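## Task

Put the red wire down on its own, at least a hand's width away from all other wires, with no wire left dangling over the table edge.

## Robot and tools

Robot: two arms, left_arm and right_arm, each ending in a two-finger gripper. Measured bases in the scene frame: left_arm at (-0.003, +0.297, 0) m, right_arm at (-0.003, -0.293, -0.001) m, both nearly unrotated. Two cameras sit on a beam behind the arms; camera names are cam_head_left, cam_head_right, cam_high, cam_low, cam_left_wrist, cam_right_wrist, all 896x504.

Scene frame: origin at table height, midway between the arms, a few cm behind the near table edge. +x points out over the table, +y toward left_arm, +z up. Arm names do not match image sides. Reported gripper positions can be a few cm off, more at long reach.

Gripper axes: fingers point along its +z, and open and close along its y. end_effector_position is the spot between the pads, about 1 cm short of the fingertips.

Row layout (used by every moving tool): one flat list of 14 numbers, each in [-1, 1]: dx, dy, dz, rx, ry, rz, opening for left_arm, then the same seven for right_arm. Always give all 14, even if one arm stays put. dx..rz are an offset, not a pose: they count from that arm's Hand target as it stood when the action or move began, along that Hand target's own axes (not the scene axes). 1.0 equals 0.6 m or 180 degrees; rx, ry, rz form a single rotation vector. Opening is absolute: +1 fully open (0.093 m), -1 closed. Sending 0 for an arm's six pose numbers re-requests its current Hand target; sending 0 as opening is a real command (half open), so repeat the present opening to leave a gripper alone.

execute_actions(actions, cameras): actions is a list of actions; each action is a list of up to 15 rows, one per 1/30 s step. A short action repeats its last row to fill 15 steps. Each row in an action counts from that action's start, so repeating an offset in a new action moves further. An empty actions list returns images and the full state. cameras: list of names, ["all"], or []; an unknown name voids the call.

move(target, speed, blend, opening_speed, grip_force, blocking, cameras): straight-line paths toward target, which is one 14-number row or a list of up to 15 rows. Every row offsets from the same starting Hand targets, not from the previous row. speed in m/s, 0.002 to 2.9 (default 0.25), rotation capped at twice that in rad/s; one value or one per target. blend in m rounds corners in a list; 0 stops at each target. opening_speed: rate on the -1..+1 scale per second, at least 0.2. grip_force: newtons per finger pad, 10 to 50 (full), one value or one per arm; it persists; lower values close slowly. blocking=false returns early while the move continues. Moves last 0.5 to 10 s, ignore obstacles and the other arm, and the gripper can lag or overshoot, especially fast or nearly straight arms. Avoid paths that pass close to an arm's own base; route around it. The result adds a move: line, e.g. done, off_target, moving, held, fault, plus limits (paced = pose clipped, held = steps withheld). done means within 10 mm and 2 degrees; neither done nor off_target tells you about contact.

wait(seconds 0 to 10, cameras): lets time pass holding commands; a running move continues. stop(cameras): brakes a running move, needing some distance. zoom_image(camera, region [x0, y0, x1, y1] pixels, at most 504x504) enlarges part of the newest image of a camera. finished_scene(scene): ends the current scene with its number; irreversible.

Results: end_effector_position (m) and end_effector_quat_wxyz in the scene frame; Hand target (the clipped last command, base for the next offsets); Tool commands; grip_measured (+1 open, -1 closed; pads meet near -0.94, about +0.0208 per mm of object width, may read up to 0.02 high); Joint positions (last entry gripper opening in m); Joint velocities (may be omitted when all are within noise); joint torques (include arm weight, offsets, noise, wrap at ±28 N m on joints 1-3); motor temperatures. Action calls also list positions at some steps.

Control behavior: orientation commands are clipped to within 40 degrees of the current orientation per step. Friction and gravity can leave the gripper short, low or tilted; check position and orientation after each move and correct. Waiting does not close a gap; a new command, even zeros, re-asks, and if still short send the missing distance. An arm blocked by something keeps pushing until commanded back past its gripper.

Gripping: to hold, keep sending the closing number; to release, send a value well above the reading for the object's width. Closing far below that in one step causes a brief hard squeeze. Thin items may not show in grip_measured.

Avoid: dropping a wire or releasing it while moving, letting anything fall or stay off the table, leaving wires hanging over the edge, fast contacts and hard presses against the table, the bar, plate and rail near the bases (up to about 3 cm above the table, no warning), and any contact between the two arms or grippers, including one closing on the other's fingers. Don't strain the wrist camera cables. Loose objects may get nudged occasionally. Motors heat when holding loads, stretching out or pushing at unreachable poses: MOTOR HOT appears at 75 °C, 90 °C folds that arm for good, 100 °C drops it. Joint ranges (rad): waist -2.618 to 3.054, shoulder 0 to 3.142, elbow 0 to 3.142 (straight 2.901), wrist pitch and yaw ±1.571, wrist roll ±2.094.

Each tool is called after "Call:" in YAML: its name, and indented under it one key for each argument.

## Session

Call:
execute_actions:
  actions: []

Scene clock: 0.00 s.
left_arm: end_effector_position=(+0.3004, +0.0606, +0.2430) grip_measured=-0.915 end_effector_quat_wxyz=(+0.484, +0.479, +0.609, -0.406) | right_arm: end_effector_position=(+0.3707, -0.2730, +0.4027) grip_measured=+1.000 end_effector_quat_wxyz=(+0.708, -0.019, +0.706, +0.019)
Joint positions: left_arm=[-0.353 1.43 0.892 0.055 1.007 0.371 0.001] | right_arm=[0 1.047 1.047 0 0 0 0.093]
Joint velocities: within noise
Joint torques (N m): no reading
Motor temperatures (°C): left_arm=[26 30 32 29 28 25 26] | right_arm=[27 39 32 27 27 24 29]
Heat: left arm: 32 °C; right arm: 39 °C.
Hand target: left_arm +0.3013, +0.0597, +0.2523; +0.495, +0.483, +0.600, -0.403 | right_arm +0.3699, -0.2731, +0.4044; +0.708, -0.019, +0.706, +0.019
Tool commands: left_gripper/opening=-0.921875 right_gripper/opening=+1.0

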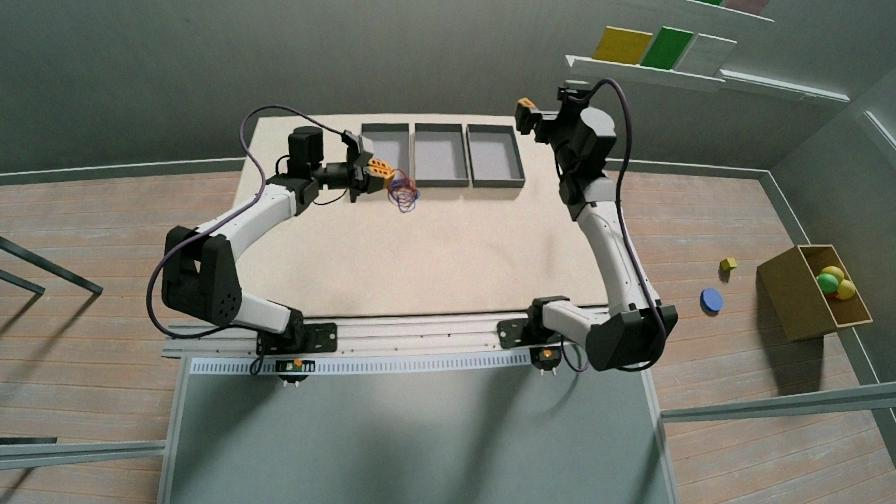

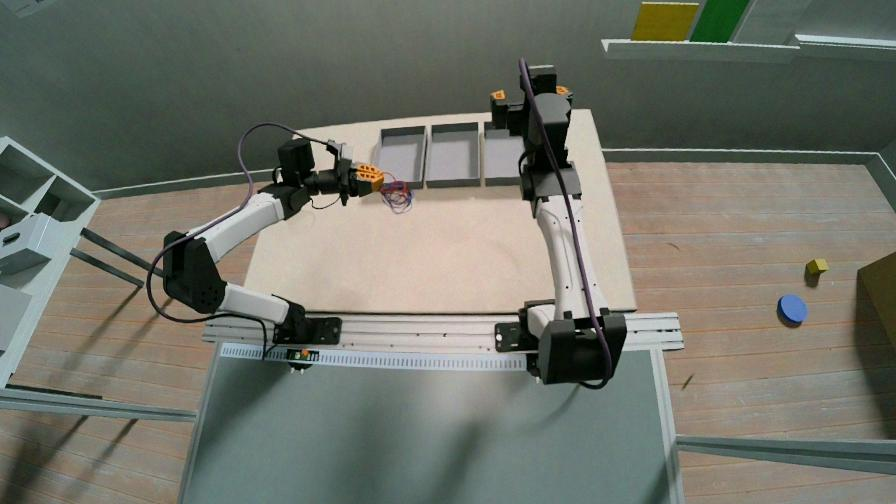

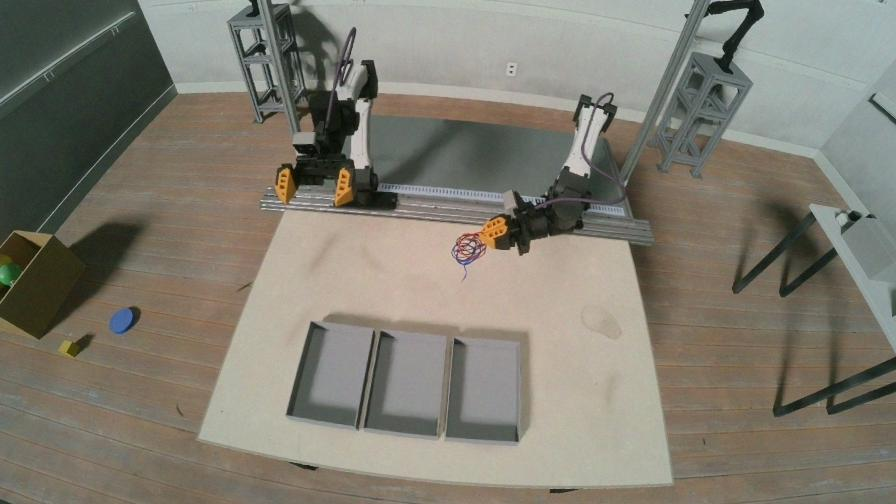

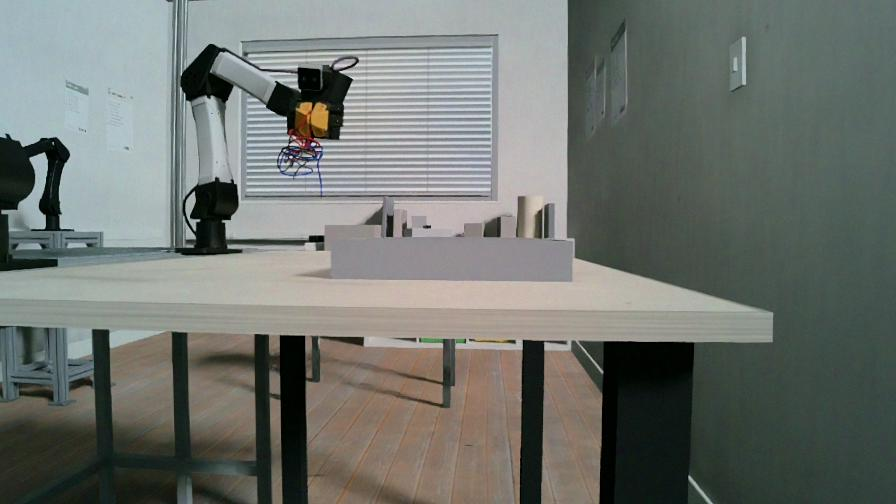

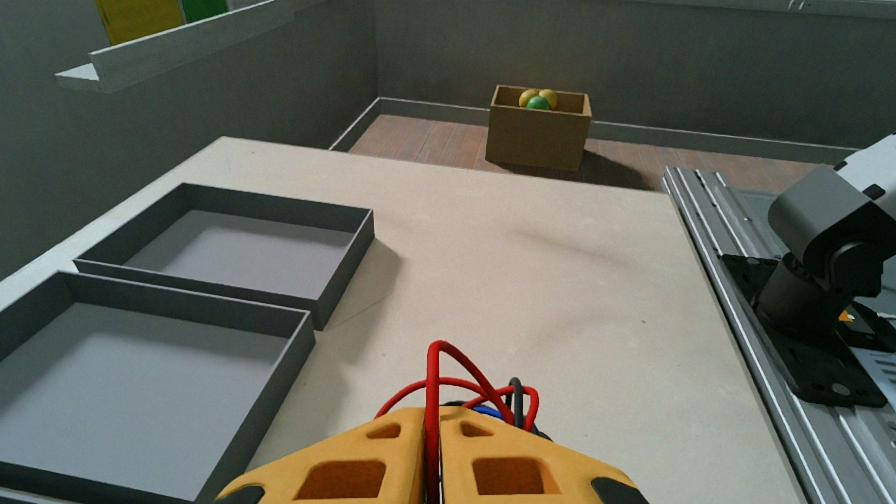

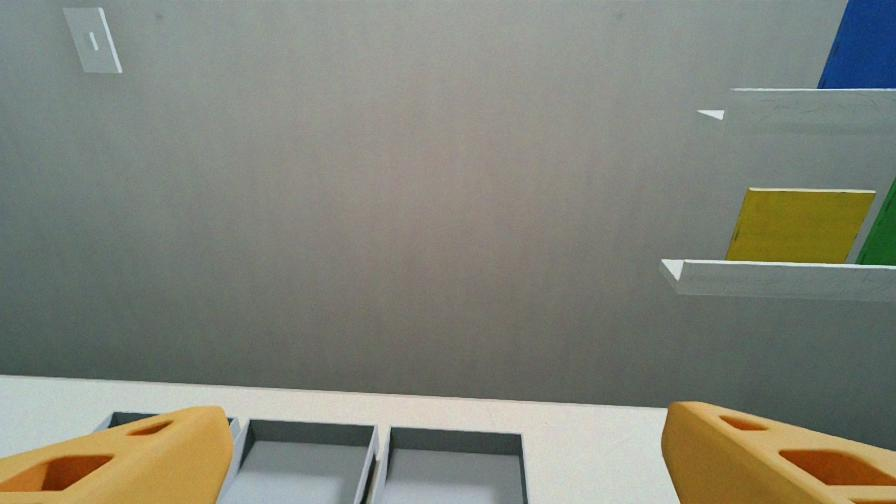

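Call:
zoom_image:
  camera: "cam_high"
  region: [420, 190, 560, 290]

Call:
zoom_image:
  camera: "cam_low"
  region: [240, 80, 380, 210]

Call:
zoom_image:
  camera: "cam_left_wrist"
  region: [300, 300, 660, 504]

Call:
zoom_image:
  camera: "cam_head_left"
  region: [340, 140, 460, 230]

Scaled by 3.600 from the camera's 896x504 image, which has a finer 1280x720 frame.

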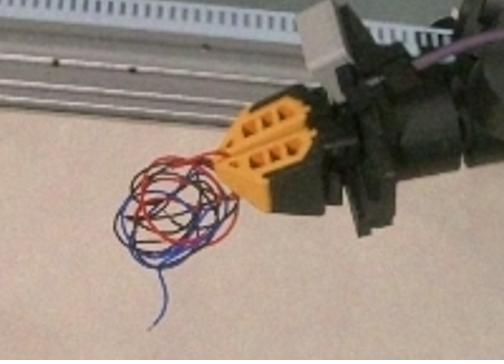

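Scaled by 3.600 from the camera's 896x504 image, which has a finer 1280x720 frame.

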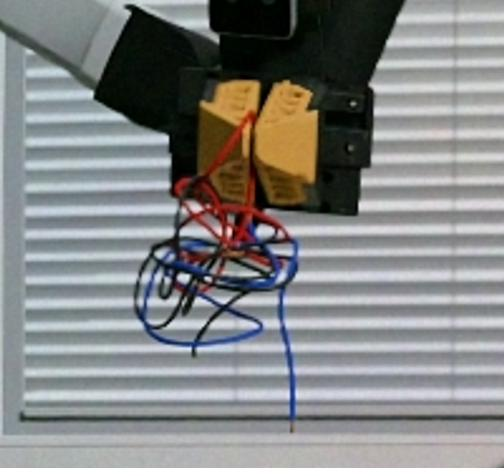

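Scaled by 1.400 from the camera's 896x504 image, which has a finer 1280x720 frame.

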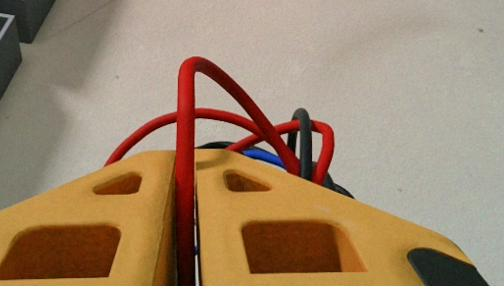

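Scaled by 4.200 from the camera's 896x504 image, which has a finer 1280x720 frame.

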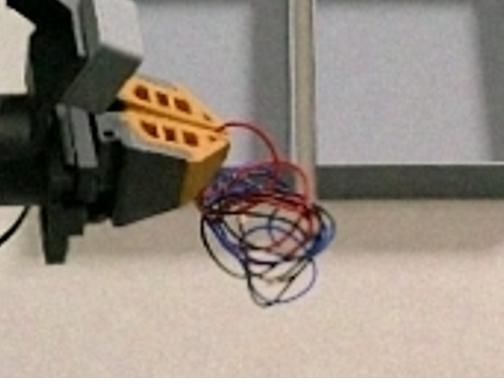

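Call:
move:
  target: [-0.196,-0.006,-0.04,0,0,0,-0.921875,0.26,0.13,-0.1,-0.5,0,0,0.3]
  speed: 0.2
  cameras: ["all"]

Scene clock: 21.40 s.
left_arm: end_effector_position=(+0.2999, +0.0630, +0.3571) grip_measured=-0.915 end_effector_quat_wxyz=(+0.483, +0.479, +0.610, -0.407) | right_arm: end_effector_position=(+0.3095, -0.2007, +0.2552) grip_measured=+0.301 end_effector_quat_wxyz=(+0.563, -0.428, +0.563, +0.427)
Joint positions: left_arm=[-0.36 1.413 1.336 -0.408 1.002 0.367 0.001] | right_arm=[-0.309 1.405 0.716 0.563 -1.555 -0.125 0.06]
Joint torques (N m): left_arm=[-0.95 -5.29 8.76 1.9 0.18 -0.11] | right_arm=[0.85 -5.3 4.75 1.55 -0.21 -0.07]
Motor temperatures (°C): left_arm=[26 34 36 32 28 25 26] | right_arm=[27 40 36 33 27 24 29]
Heat: left arm: 36 °C; right arm: 40 °C.
Hand target: left_arm +0.2979, +0.0607, +0.3722; +0.495, +0.483, +0.600, -0.403 | right_arm +0.3064, -0.1983, +0.2483; +0.488, -0.514, +0.486, +0.512
Off the commanded pose: left_arm 0.016 m, 2 deg | right_arm 0.008 m, 19 deg.
joint sent to its limit (right arm) — joint 5 (wrist yaw), lower limit. The joint targets are off in orientation, not in position.
move: off_target (left_arm, right_arm)

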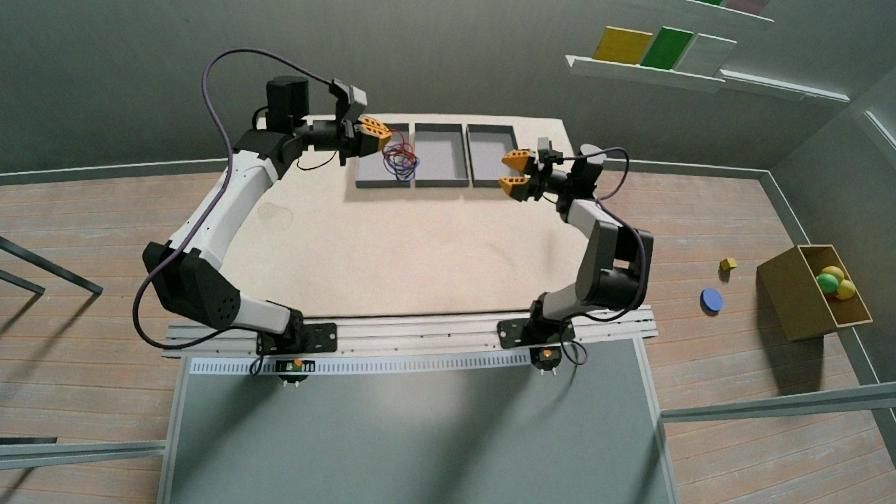

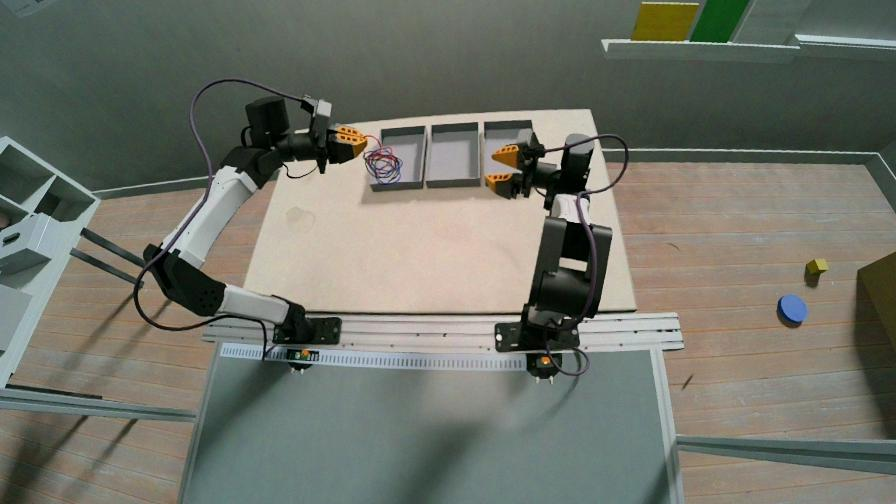

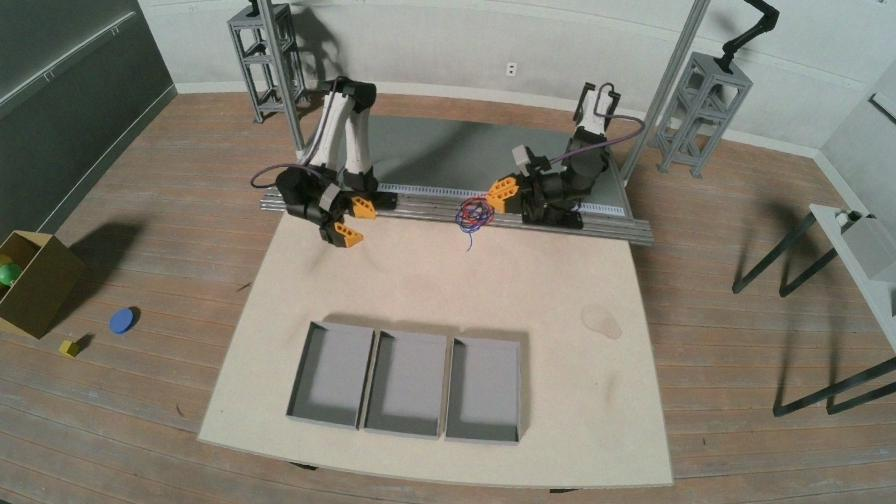

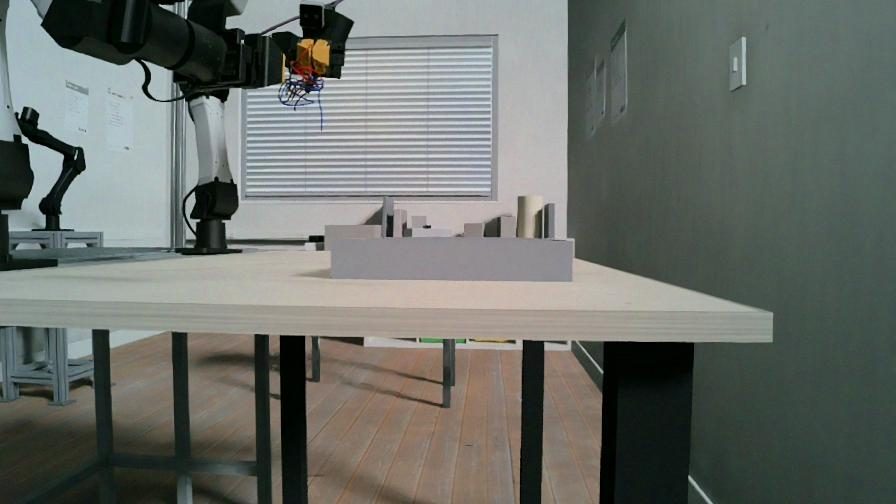

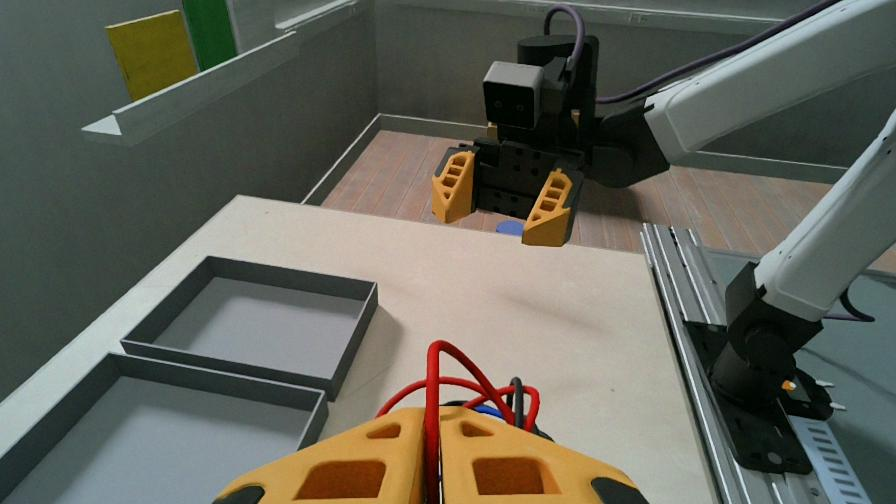

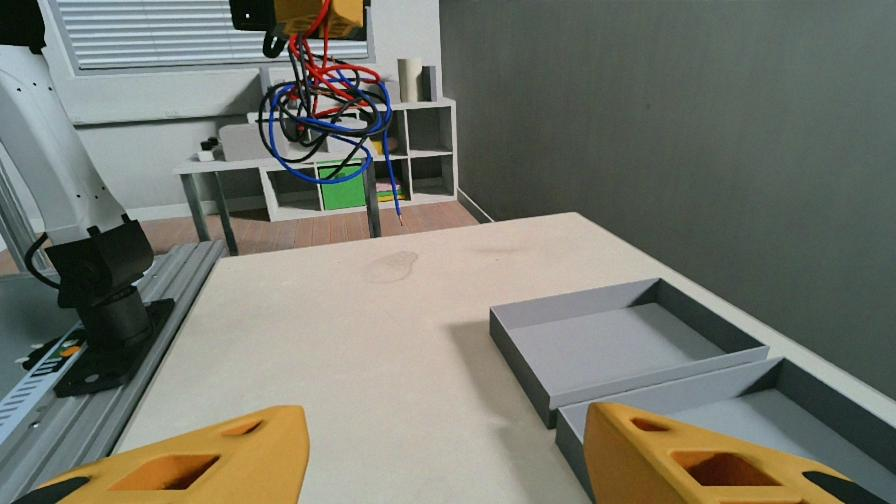

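Call:
move:
  target: [0,0,0,0,0,0,-0.921875,0,0,0.2,0,0,0,0.3]
  speed: 0.15
  cameras: ["all"]

Scene clock: 31.77 s.
left_arm: end_effector_position=(+0.2999, +0.0630, +0.3570) grip_measured=-0.915 end_effector_quat_wxyz=(+0.482, +0.479, +0.610, -0.407) | right_arm: end_effector_position=(+0.2929, -0.0806, +0.2460) grip_measured=+0.301 end_effector_quat_wxyz=(+0.482, -0.517, +0.484, +0.516)
Joint positions: left_arm=[-0.36 1.413 1.336 -0.409 1.002 0.367 0.001] | right_arm=[0.09 1.57 0.797 0.726 -1.495 -0.042 0.06]
Joint torques (N m): left_arm=[-0.96 -5.35 8.7 1.94 0.18 -0.12] | right_arm=[0.59 -6.31 7.28 1.58 0.13 0.21]
Heat: left arm: 36 °C; right arm: 41 °C.
Hand target: left_arm +0.2979, +0.0607, +0.3723; +0.495, +0.483, +0.600, -0.403 | right_arm +0.2999, -0.0783, +0.2484; +0.487, -0.514, +0.486, +0.512
Off the commanded pose: left_arm 0.016 m, 2 deg | right_arm 0.008 m, 1 deg.
move: off_target (left_arm)

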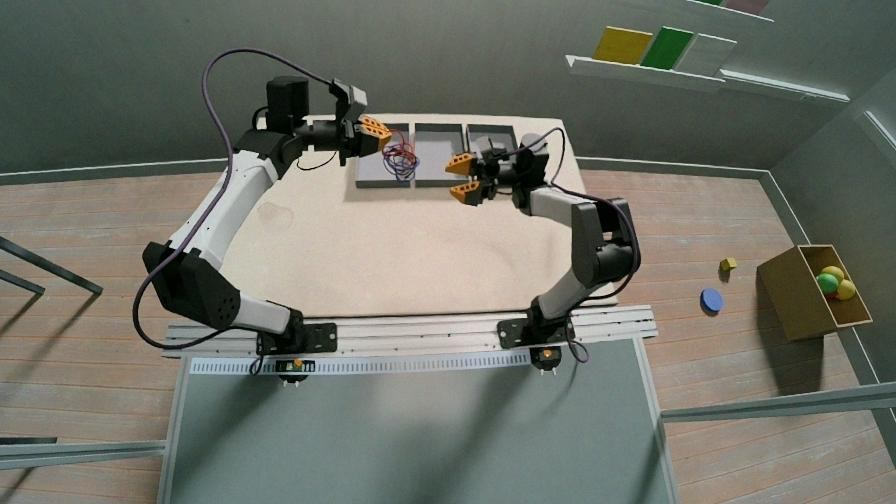

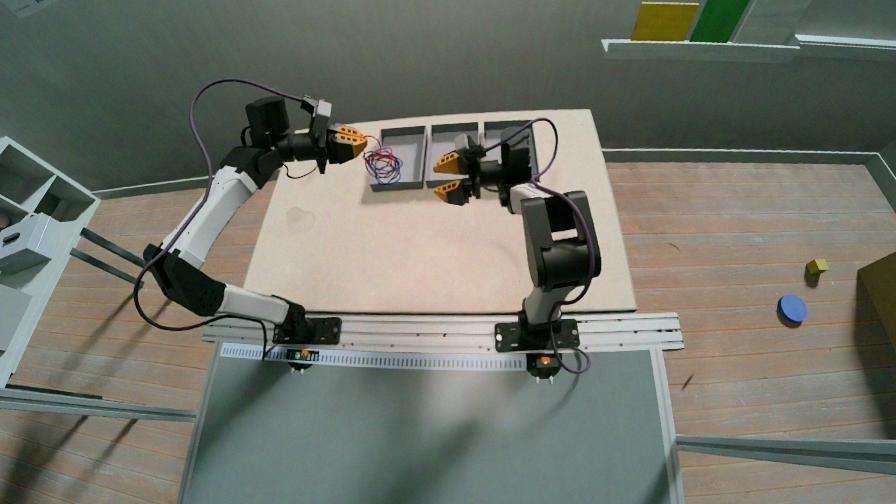

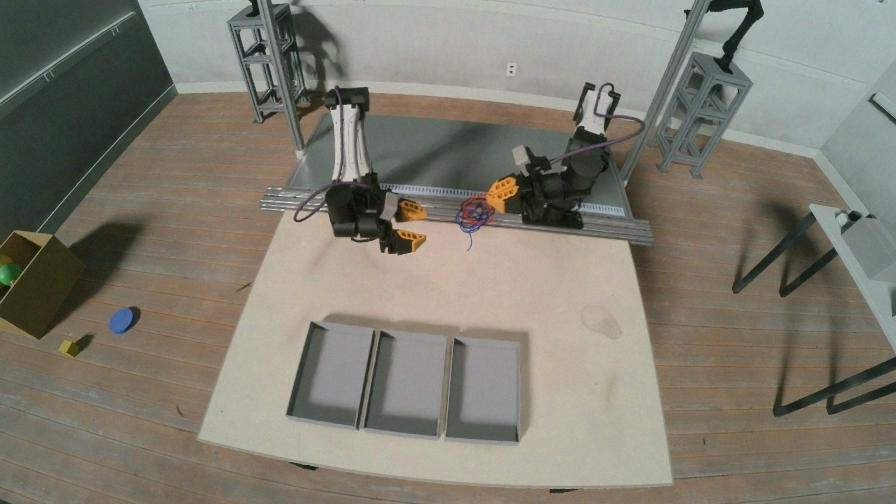

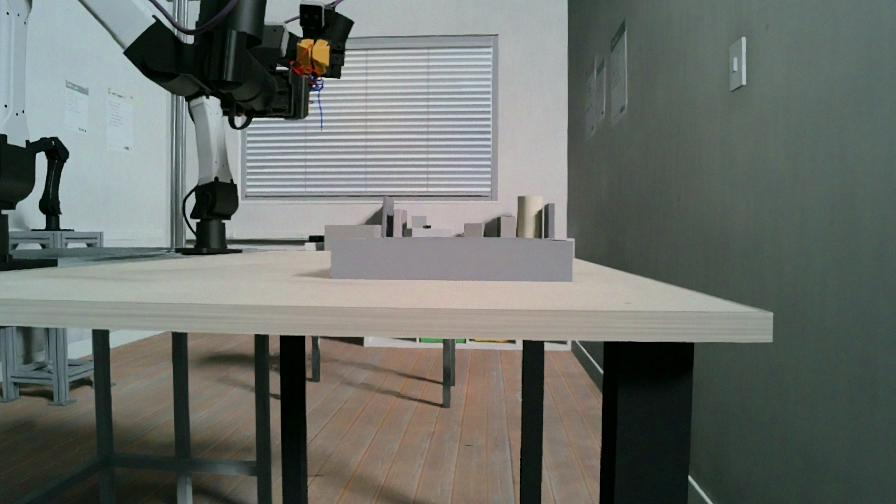

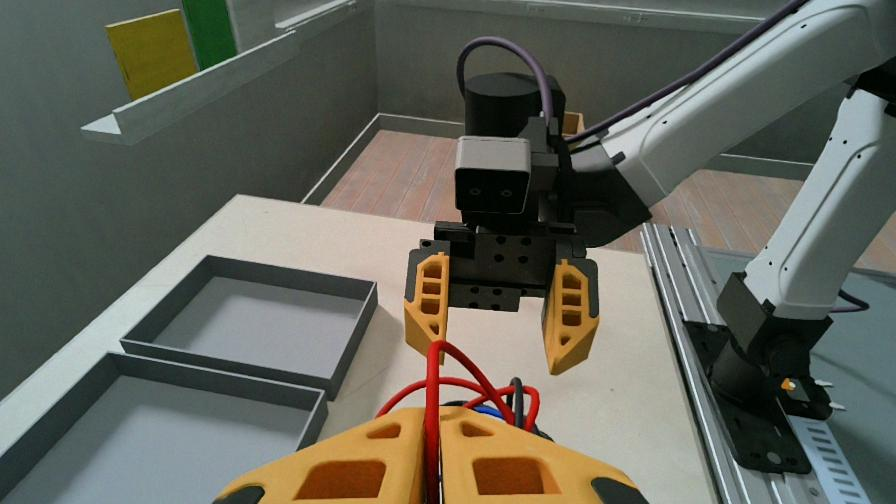

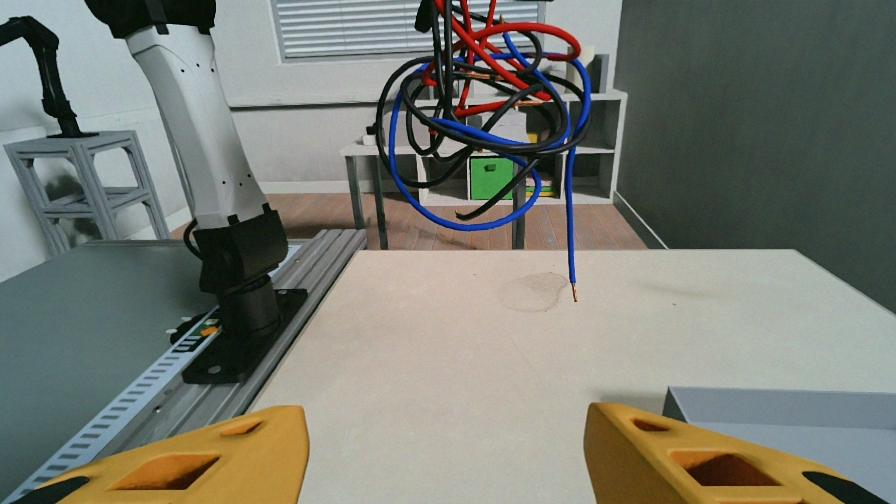

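Call:
move:
  target: [0,0,0,0,0,0,-0.921875,-0.005,-0.09,0.1,0,0,0,0.3]
  speed: 0.12
  cameras: ["cam_right_wrist","cam_low","cam_left_wrist"]

Scene clock: 39.37 s.
left_arm: end_effector_position=(+0.2999, +0.0630, +0.3570) grip_measured=-0.915 end_effector_quat_wxyz=(+0.482, +0.479, +0.610, -0.407) | right_arm: end_effector_position=(+0.3432, -0.0194, +0.2492) grip_measured=+0.301 end_effector_quat_wxyz=(+0.484, -0.518, +0.482, +0.515)
Joint positions: left_arm=[-0.36 1.413 1.336 -0.409 1.002 0.367 0.001] | right_arm=[0.233 1.794 1.05 0.738 -1.351 -0.008 0.06]
Joint torques (N m): left_arm=[-0.95 -5.3 8.73 1.92 0.19 -0.1] | right_arm=[0.87 -8.68 8.01 1.57 0.21 0.22]
Heat: left arm: 37 °C; right arm: 41 °C.
Hand target: left_arm +0.2979, +0.0607, +0.3723; +0.495, +0.483, +0.600, -0.403 | right_arm +0.3506, -0.0156, +0.2514; +0.487, -0.514, +0.486, +0.513
Off the commanded pose: left_arm 0.016 m, 2 deg | right_arm 0.009 m, 1 deg.
move: off_target (left_arm)
Images, in order (width x height): cam_low 896x504, cam_left_wrist 896x504, cam_right_wrist 896x504.

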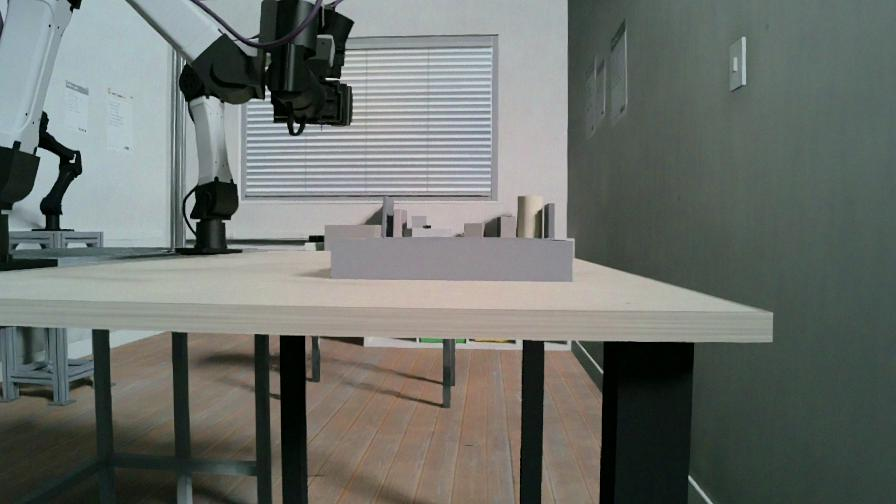

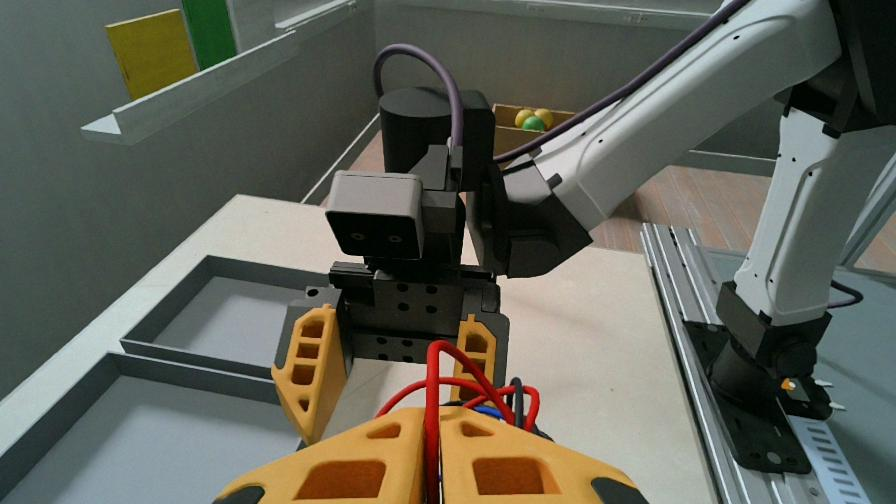

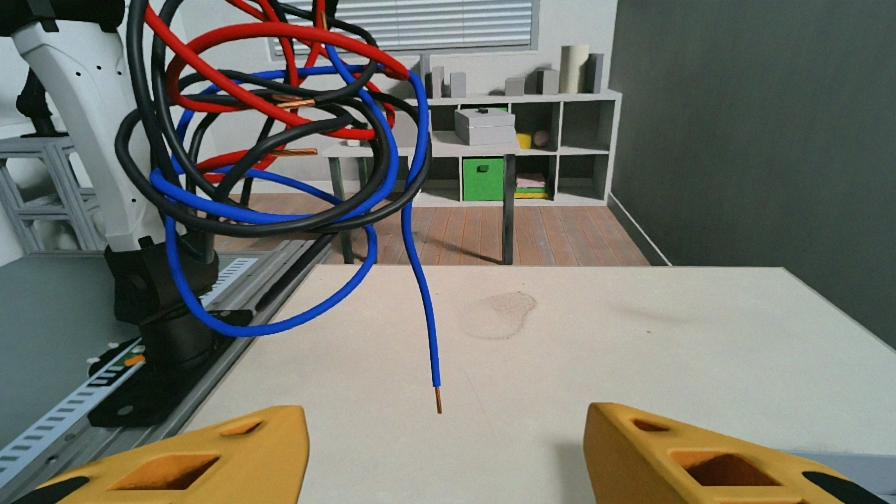

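Call:
move:
  target: [0,0,0,0,0,0,-0.921875,0.012,0.01,0.085,0,0,0,0.3]
  speed: 0.08
  cameras: ["cam_right_wrist","cam_left_wrist"]

Scene clock: 46.73 s.
left_arm: end_effector_position=(+0.2999, +0.0630, +0.3570) grip_measured=-0.915 end_effector_quat_wxyz=(+0.482, +0.479, +0.610, -0.407) | right_arm: end_effector_position=(+0.3343, +0.0308, +0.2410) grip_measured=+0.301 end_effector_quat_wxyz=(+0.480, -0.517, +0.485, +0.516)
Joint positions: left_arm=[-0.36 1.413 1.336 -0.409 1.002 0.367 0.001] | right_arm=[0.366 1.838 1.076 0.745 -1.219 -0.008 0.06]
Joint torques (N m): left_arm=[-0.95 -5.29 8.68 1.93 0.18 -0.1] | right_arm=[0.77 -9.35 8.13 1.76 0.14 0.25]
Heat: left arm: 37 °C; right arm: 43 °C.
Hand target: left_arm +0.2979, +0.0607, +0.3723; +0.495, +0.483, +0.600, -0.403 | right_arm +0.3419, +0.0351, +0.2443; +0.487, -0.514, +0.486, +0.513
Off the commanded pose: left_arm 0.016 m, 2 deg | right_arm 0.009 m, 1 deg.
move: off_target (left_arm)
Images, in order (width x height): cam_left_wrist 896x504, cam_right_wrist 896x504.

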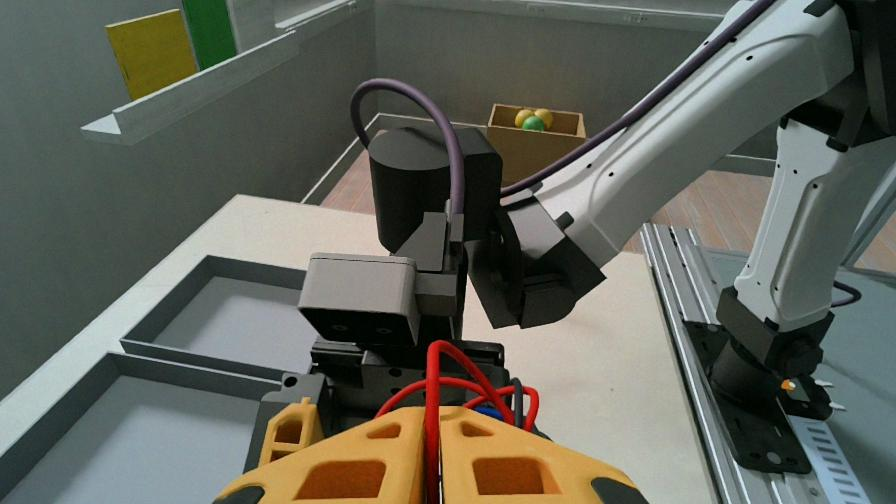

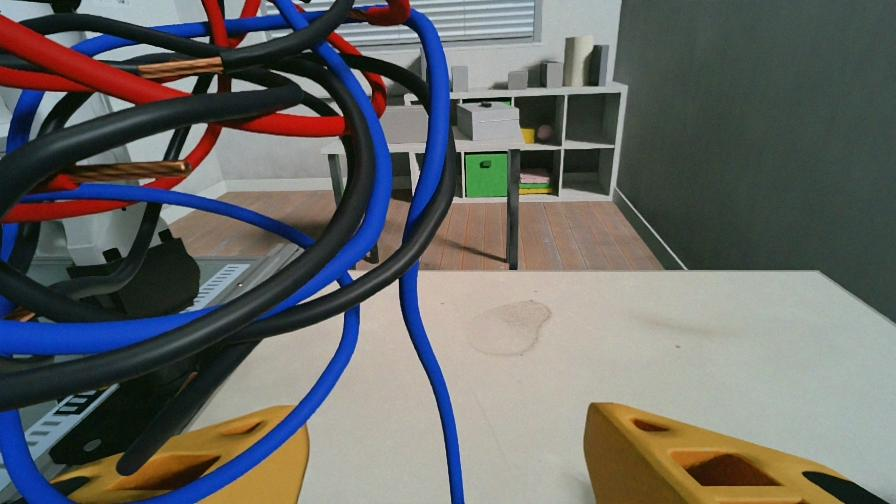

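Call:
move:
  target: [0,0,0,0,0,0,-0.921875,0,0,0,0,0,0,-1]
  opening_speed: 1.0
  cameras: ["cam_right_wrist","cam_left_wrist"]

Scene clock: 51.37 s.
left_arm: end_effector_position=(+0.2999, +0.0630, +0.3570) grip_measured=-0.915 end_effector_quat_wxyz=(+0.482, +0.479, +0.610, -0.407) | right_arm: end_effector_position=(+0.3344, +0.0308, +0.2410) grip_measured=-0.988 end_effector_quat_wxyz=(+0.481, -0.517, +0.485, +0.516)
Joint positions: left_arm=[-0.36 1.413 1.336 -0.409 1.002 0.367 0.001] | right_arm=[0.366 1.838 1.076 0.746 -1.219 -0.008 0]
Joint torques (N m): left_arm=[-0.91 -5.31 8.72 1.92 0.2 -0.12] | right_arm=[0.61 -9.32 8.02 1.79 0.1 0.17]
Heat: left arm: 38 °C; right arm: 44 °C.
Hand target: left_arm +0.2979, +0.0607, +0.3723; +0.495, +0.483, +0.600, -0.403 | right_arm +0.3419, +0.0351, +0.2443; +0.487, -0.514, +0.485, +0.513
Off the commanded pose: left_arm 0.016 m, 2 deg | right_arm 0.009 m, 1 deg.
move: off_target (left_arm)
Images, in order (width x height): cam_left_wrist 896x504, cam_right_wrist 896x504.

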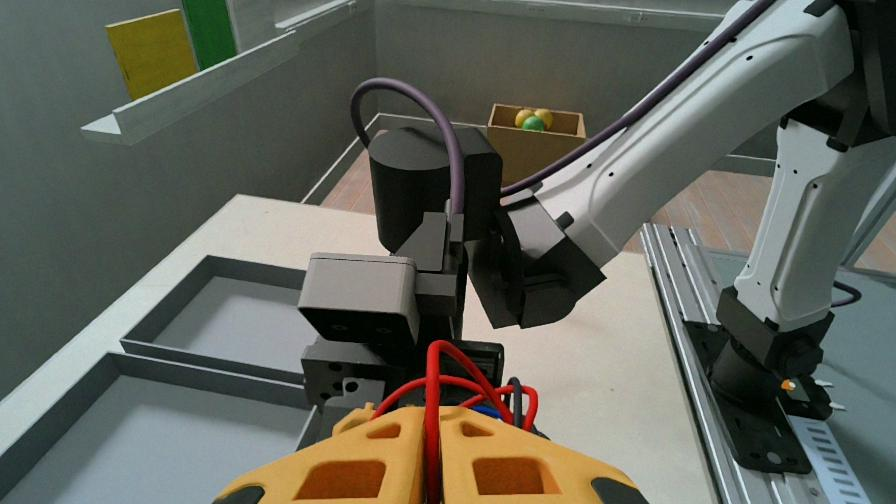

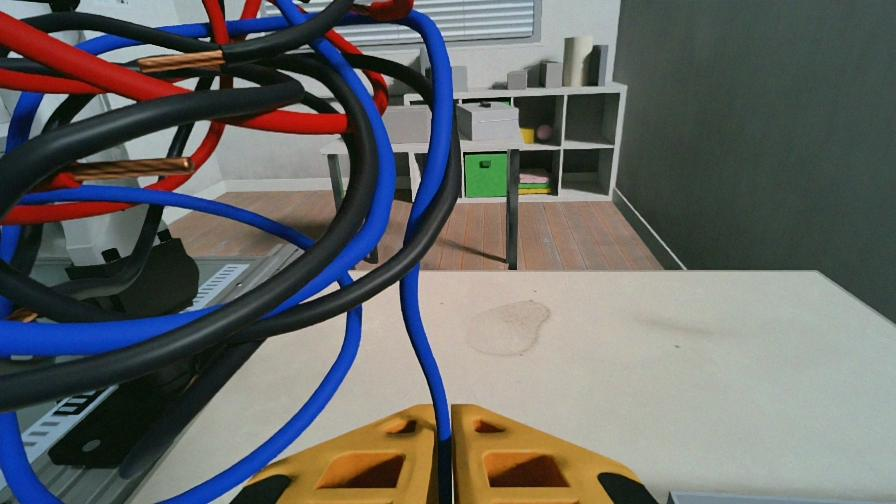

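Call:
move:
  target: [0,0,0,0,0,0,-0.921875,0.05,0,-0.25,0,0,0,-1]
  speed: 0.06
  cameras: ["cam_right_wrist","cam_left_wrist","cam_high","cam_low","cam_head_left"]

Scene clock: 57.07 s.
left_arm: end_effector_position=(+0.3000, +0.0631, +0.3567) grip_measured=-0.915 end_effector_quat_wxyz=(+0.482, +0.478, +0.611, -0.407) | right_arm: end_effector_position=(+0.3554, -0.1119, +0.2113) grip_measured=-0.988 end_effector_quat_wxyz=(+0.490, -0.500, +0.500, +0.510)
Joint positions: left_arm=[-0.36 1.413 1.336 -0.409 1 0.367 0.001] | right_arm=[-0.018 1.838 0.936 0.872 -1.557 -0.008 0]
Joint torques (N m): left_arm=[-0.9 -5.31 8.7 1.93 0.19 -0.11] | right_arm=[-0.32 -12.08 3.9 1.45 -0.15 0.05]
Motor temperatures (°C): left_arm=[26 36 38 35 28 25 26] | right_arm=[27 46 37 33 27 24 29]
Heat: left arm: 38 °C; right arm: 46 °C.
Hand target: left_arm +0.2979, +0.0607, +0.3723; +0.495, +0.483, +0.600, -0.403 | right_arm +0.3500, -0.1147, +0.2142; +0.487, -0.514, +0.486, +0.513
Off the commanded pose: left_arm 0.016 m, 2 deg | right_arm 0.007 m, 2 deg.
joint sent to its limit (right arm) — joint 5 (wrist yaw), lower limit. The joint targets still meet the commanded pose.
move: off_target (left_arm)
Images, in order (width x height): cam_head_left 896x504, cam_high 896x504, cam_low 896x504, cam_left_wrist 896x504, cam_right_wrist 896x504.

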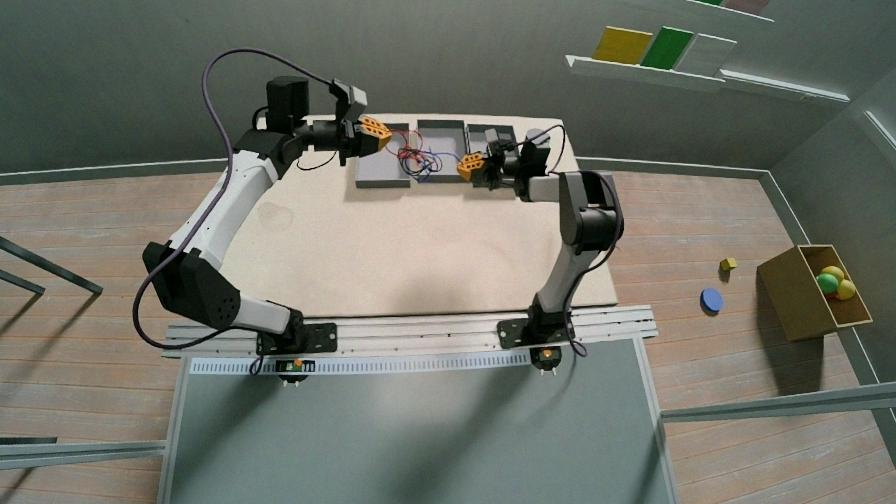

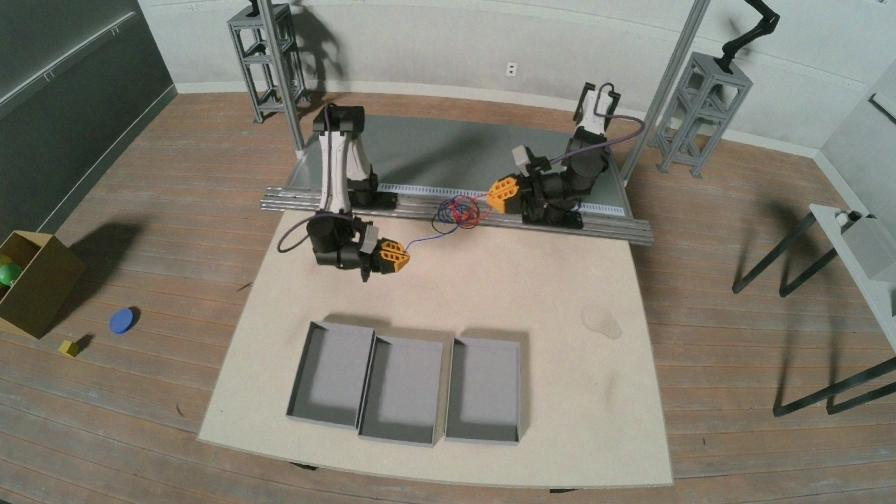

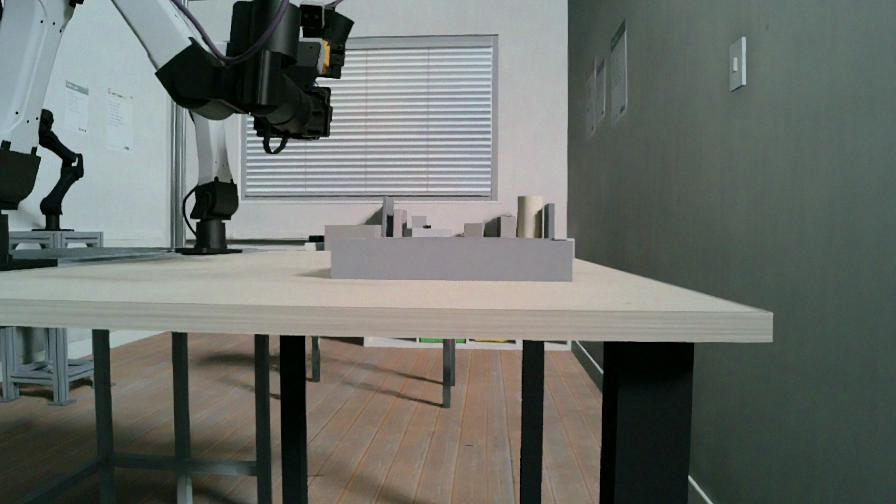

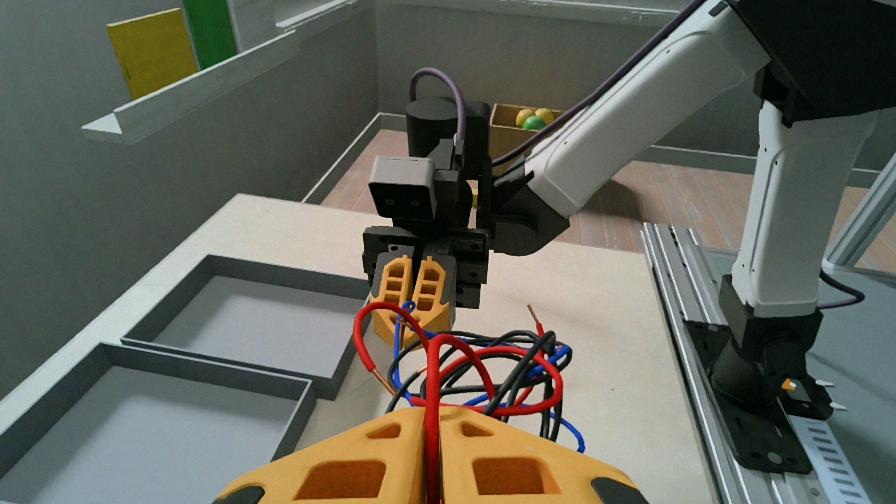

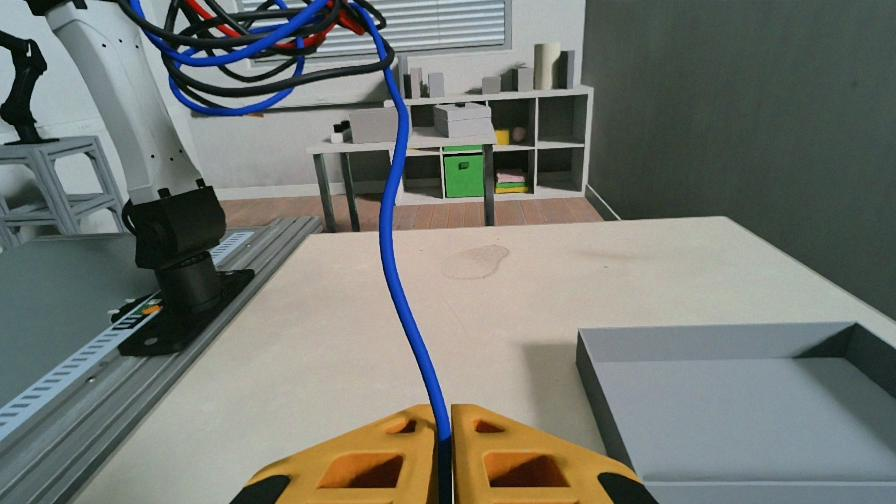

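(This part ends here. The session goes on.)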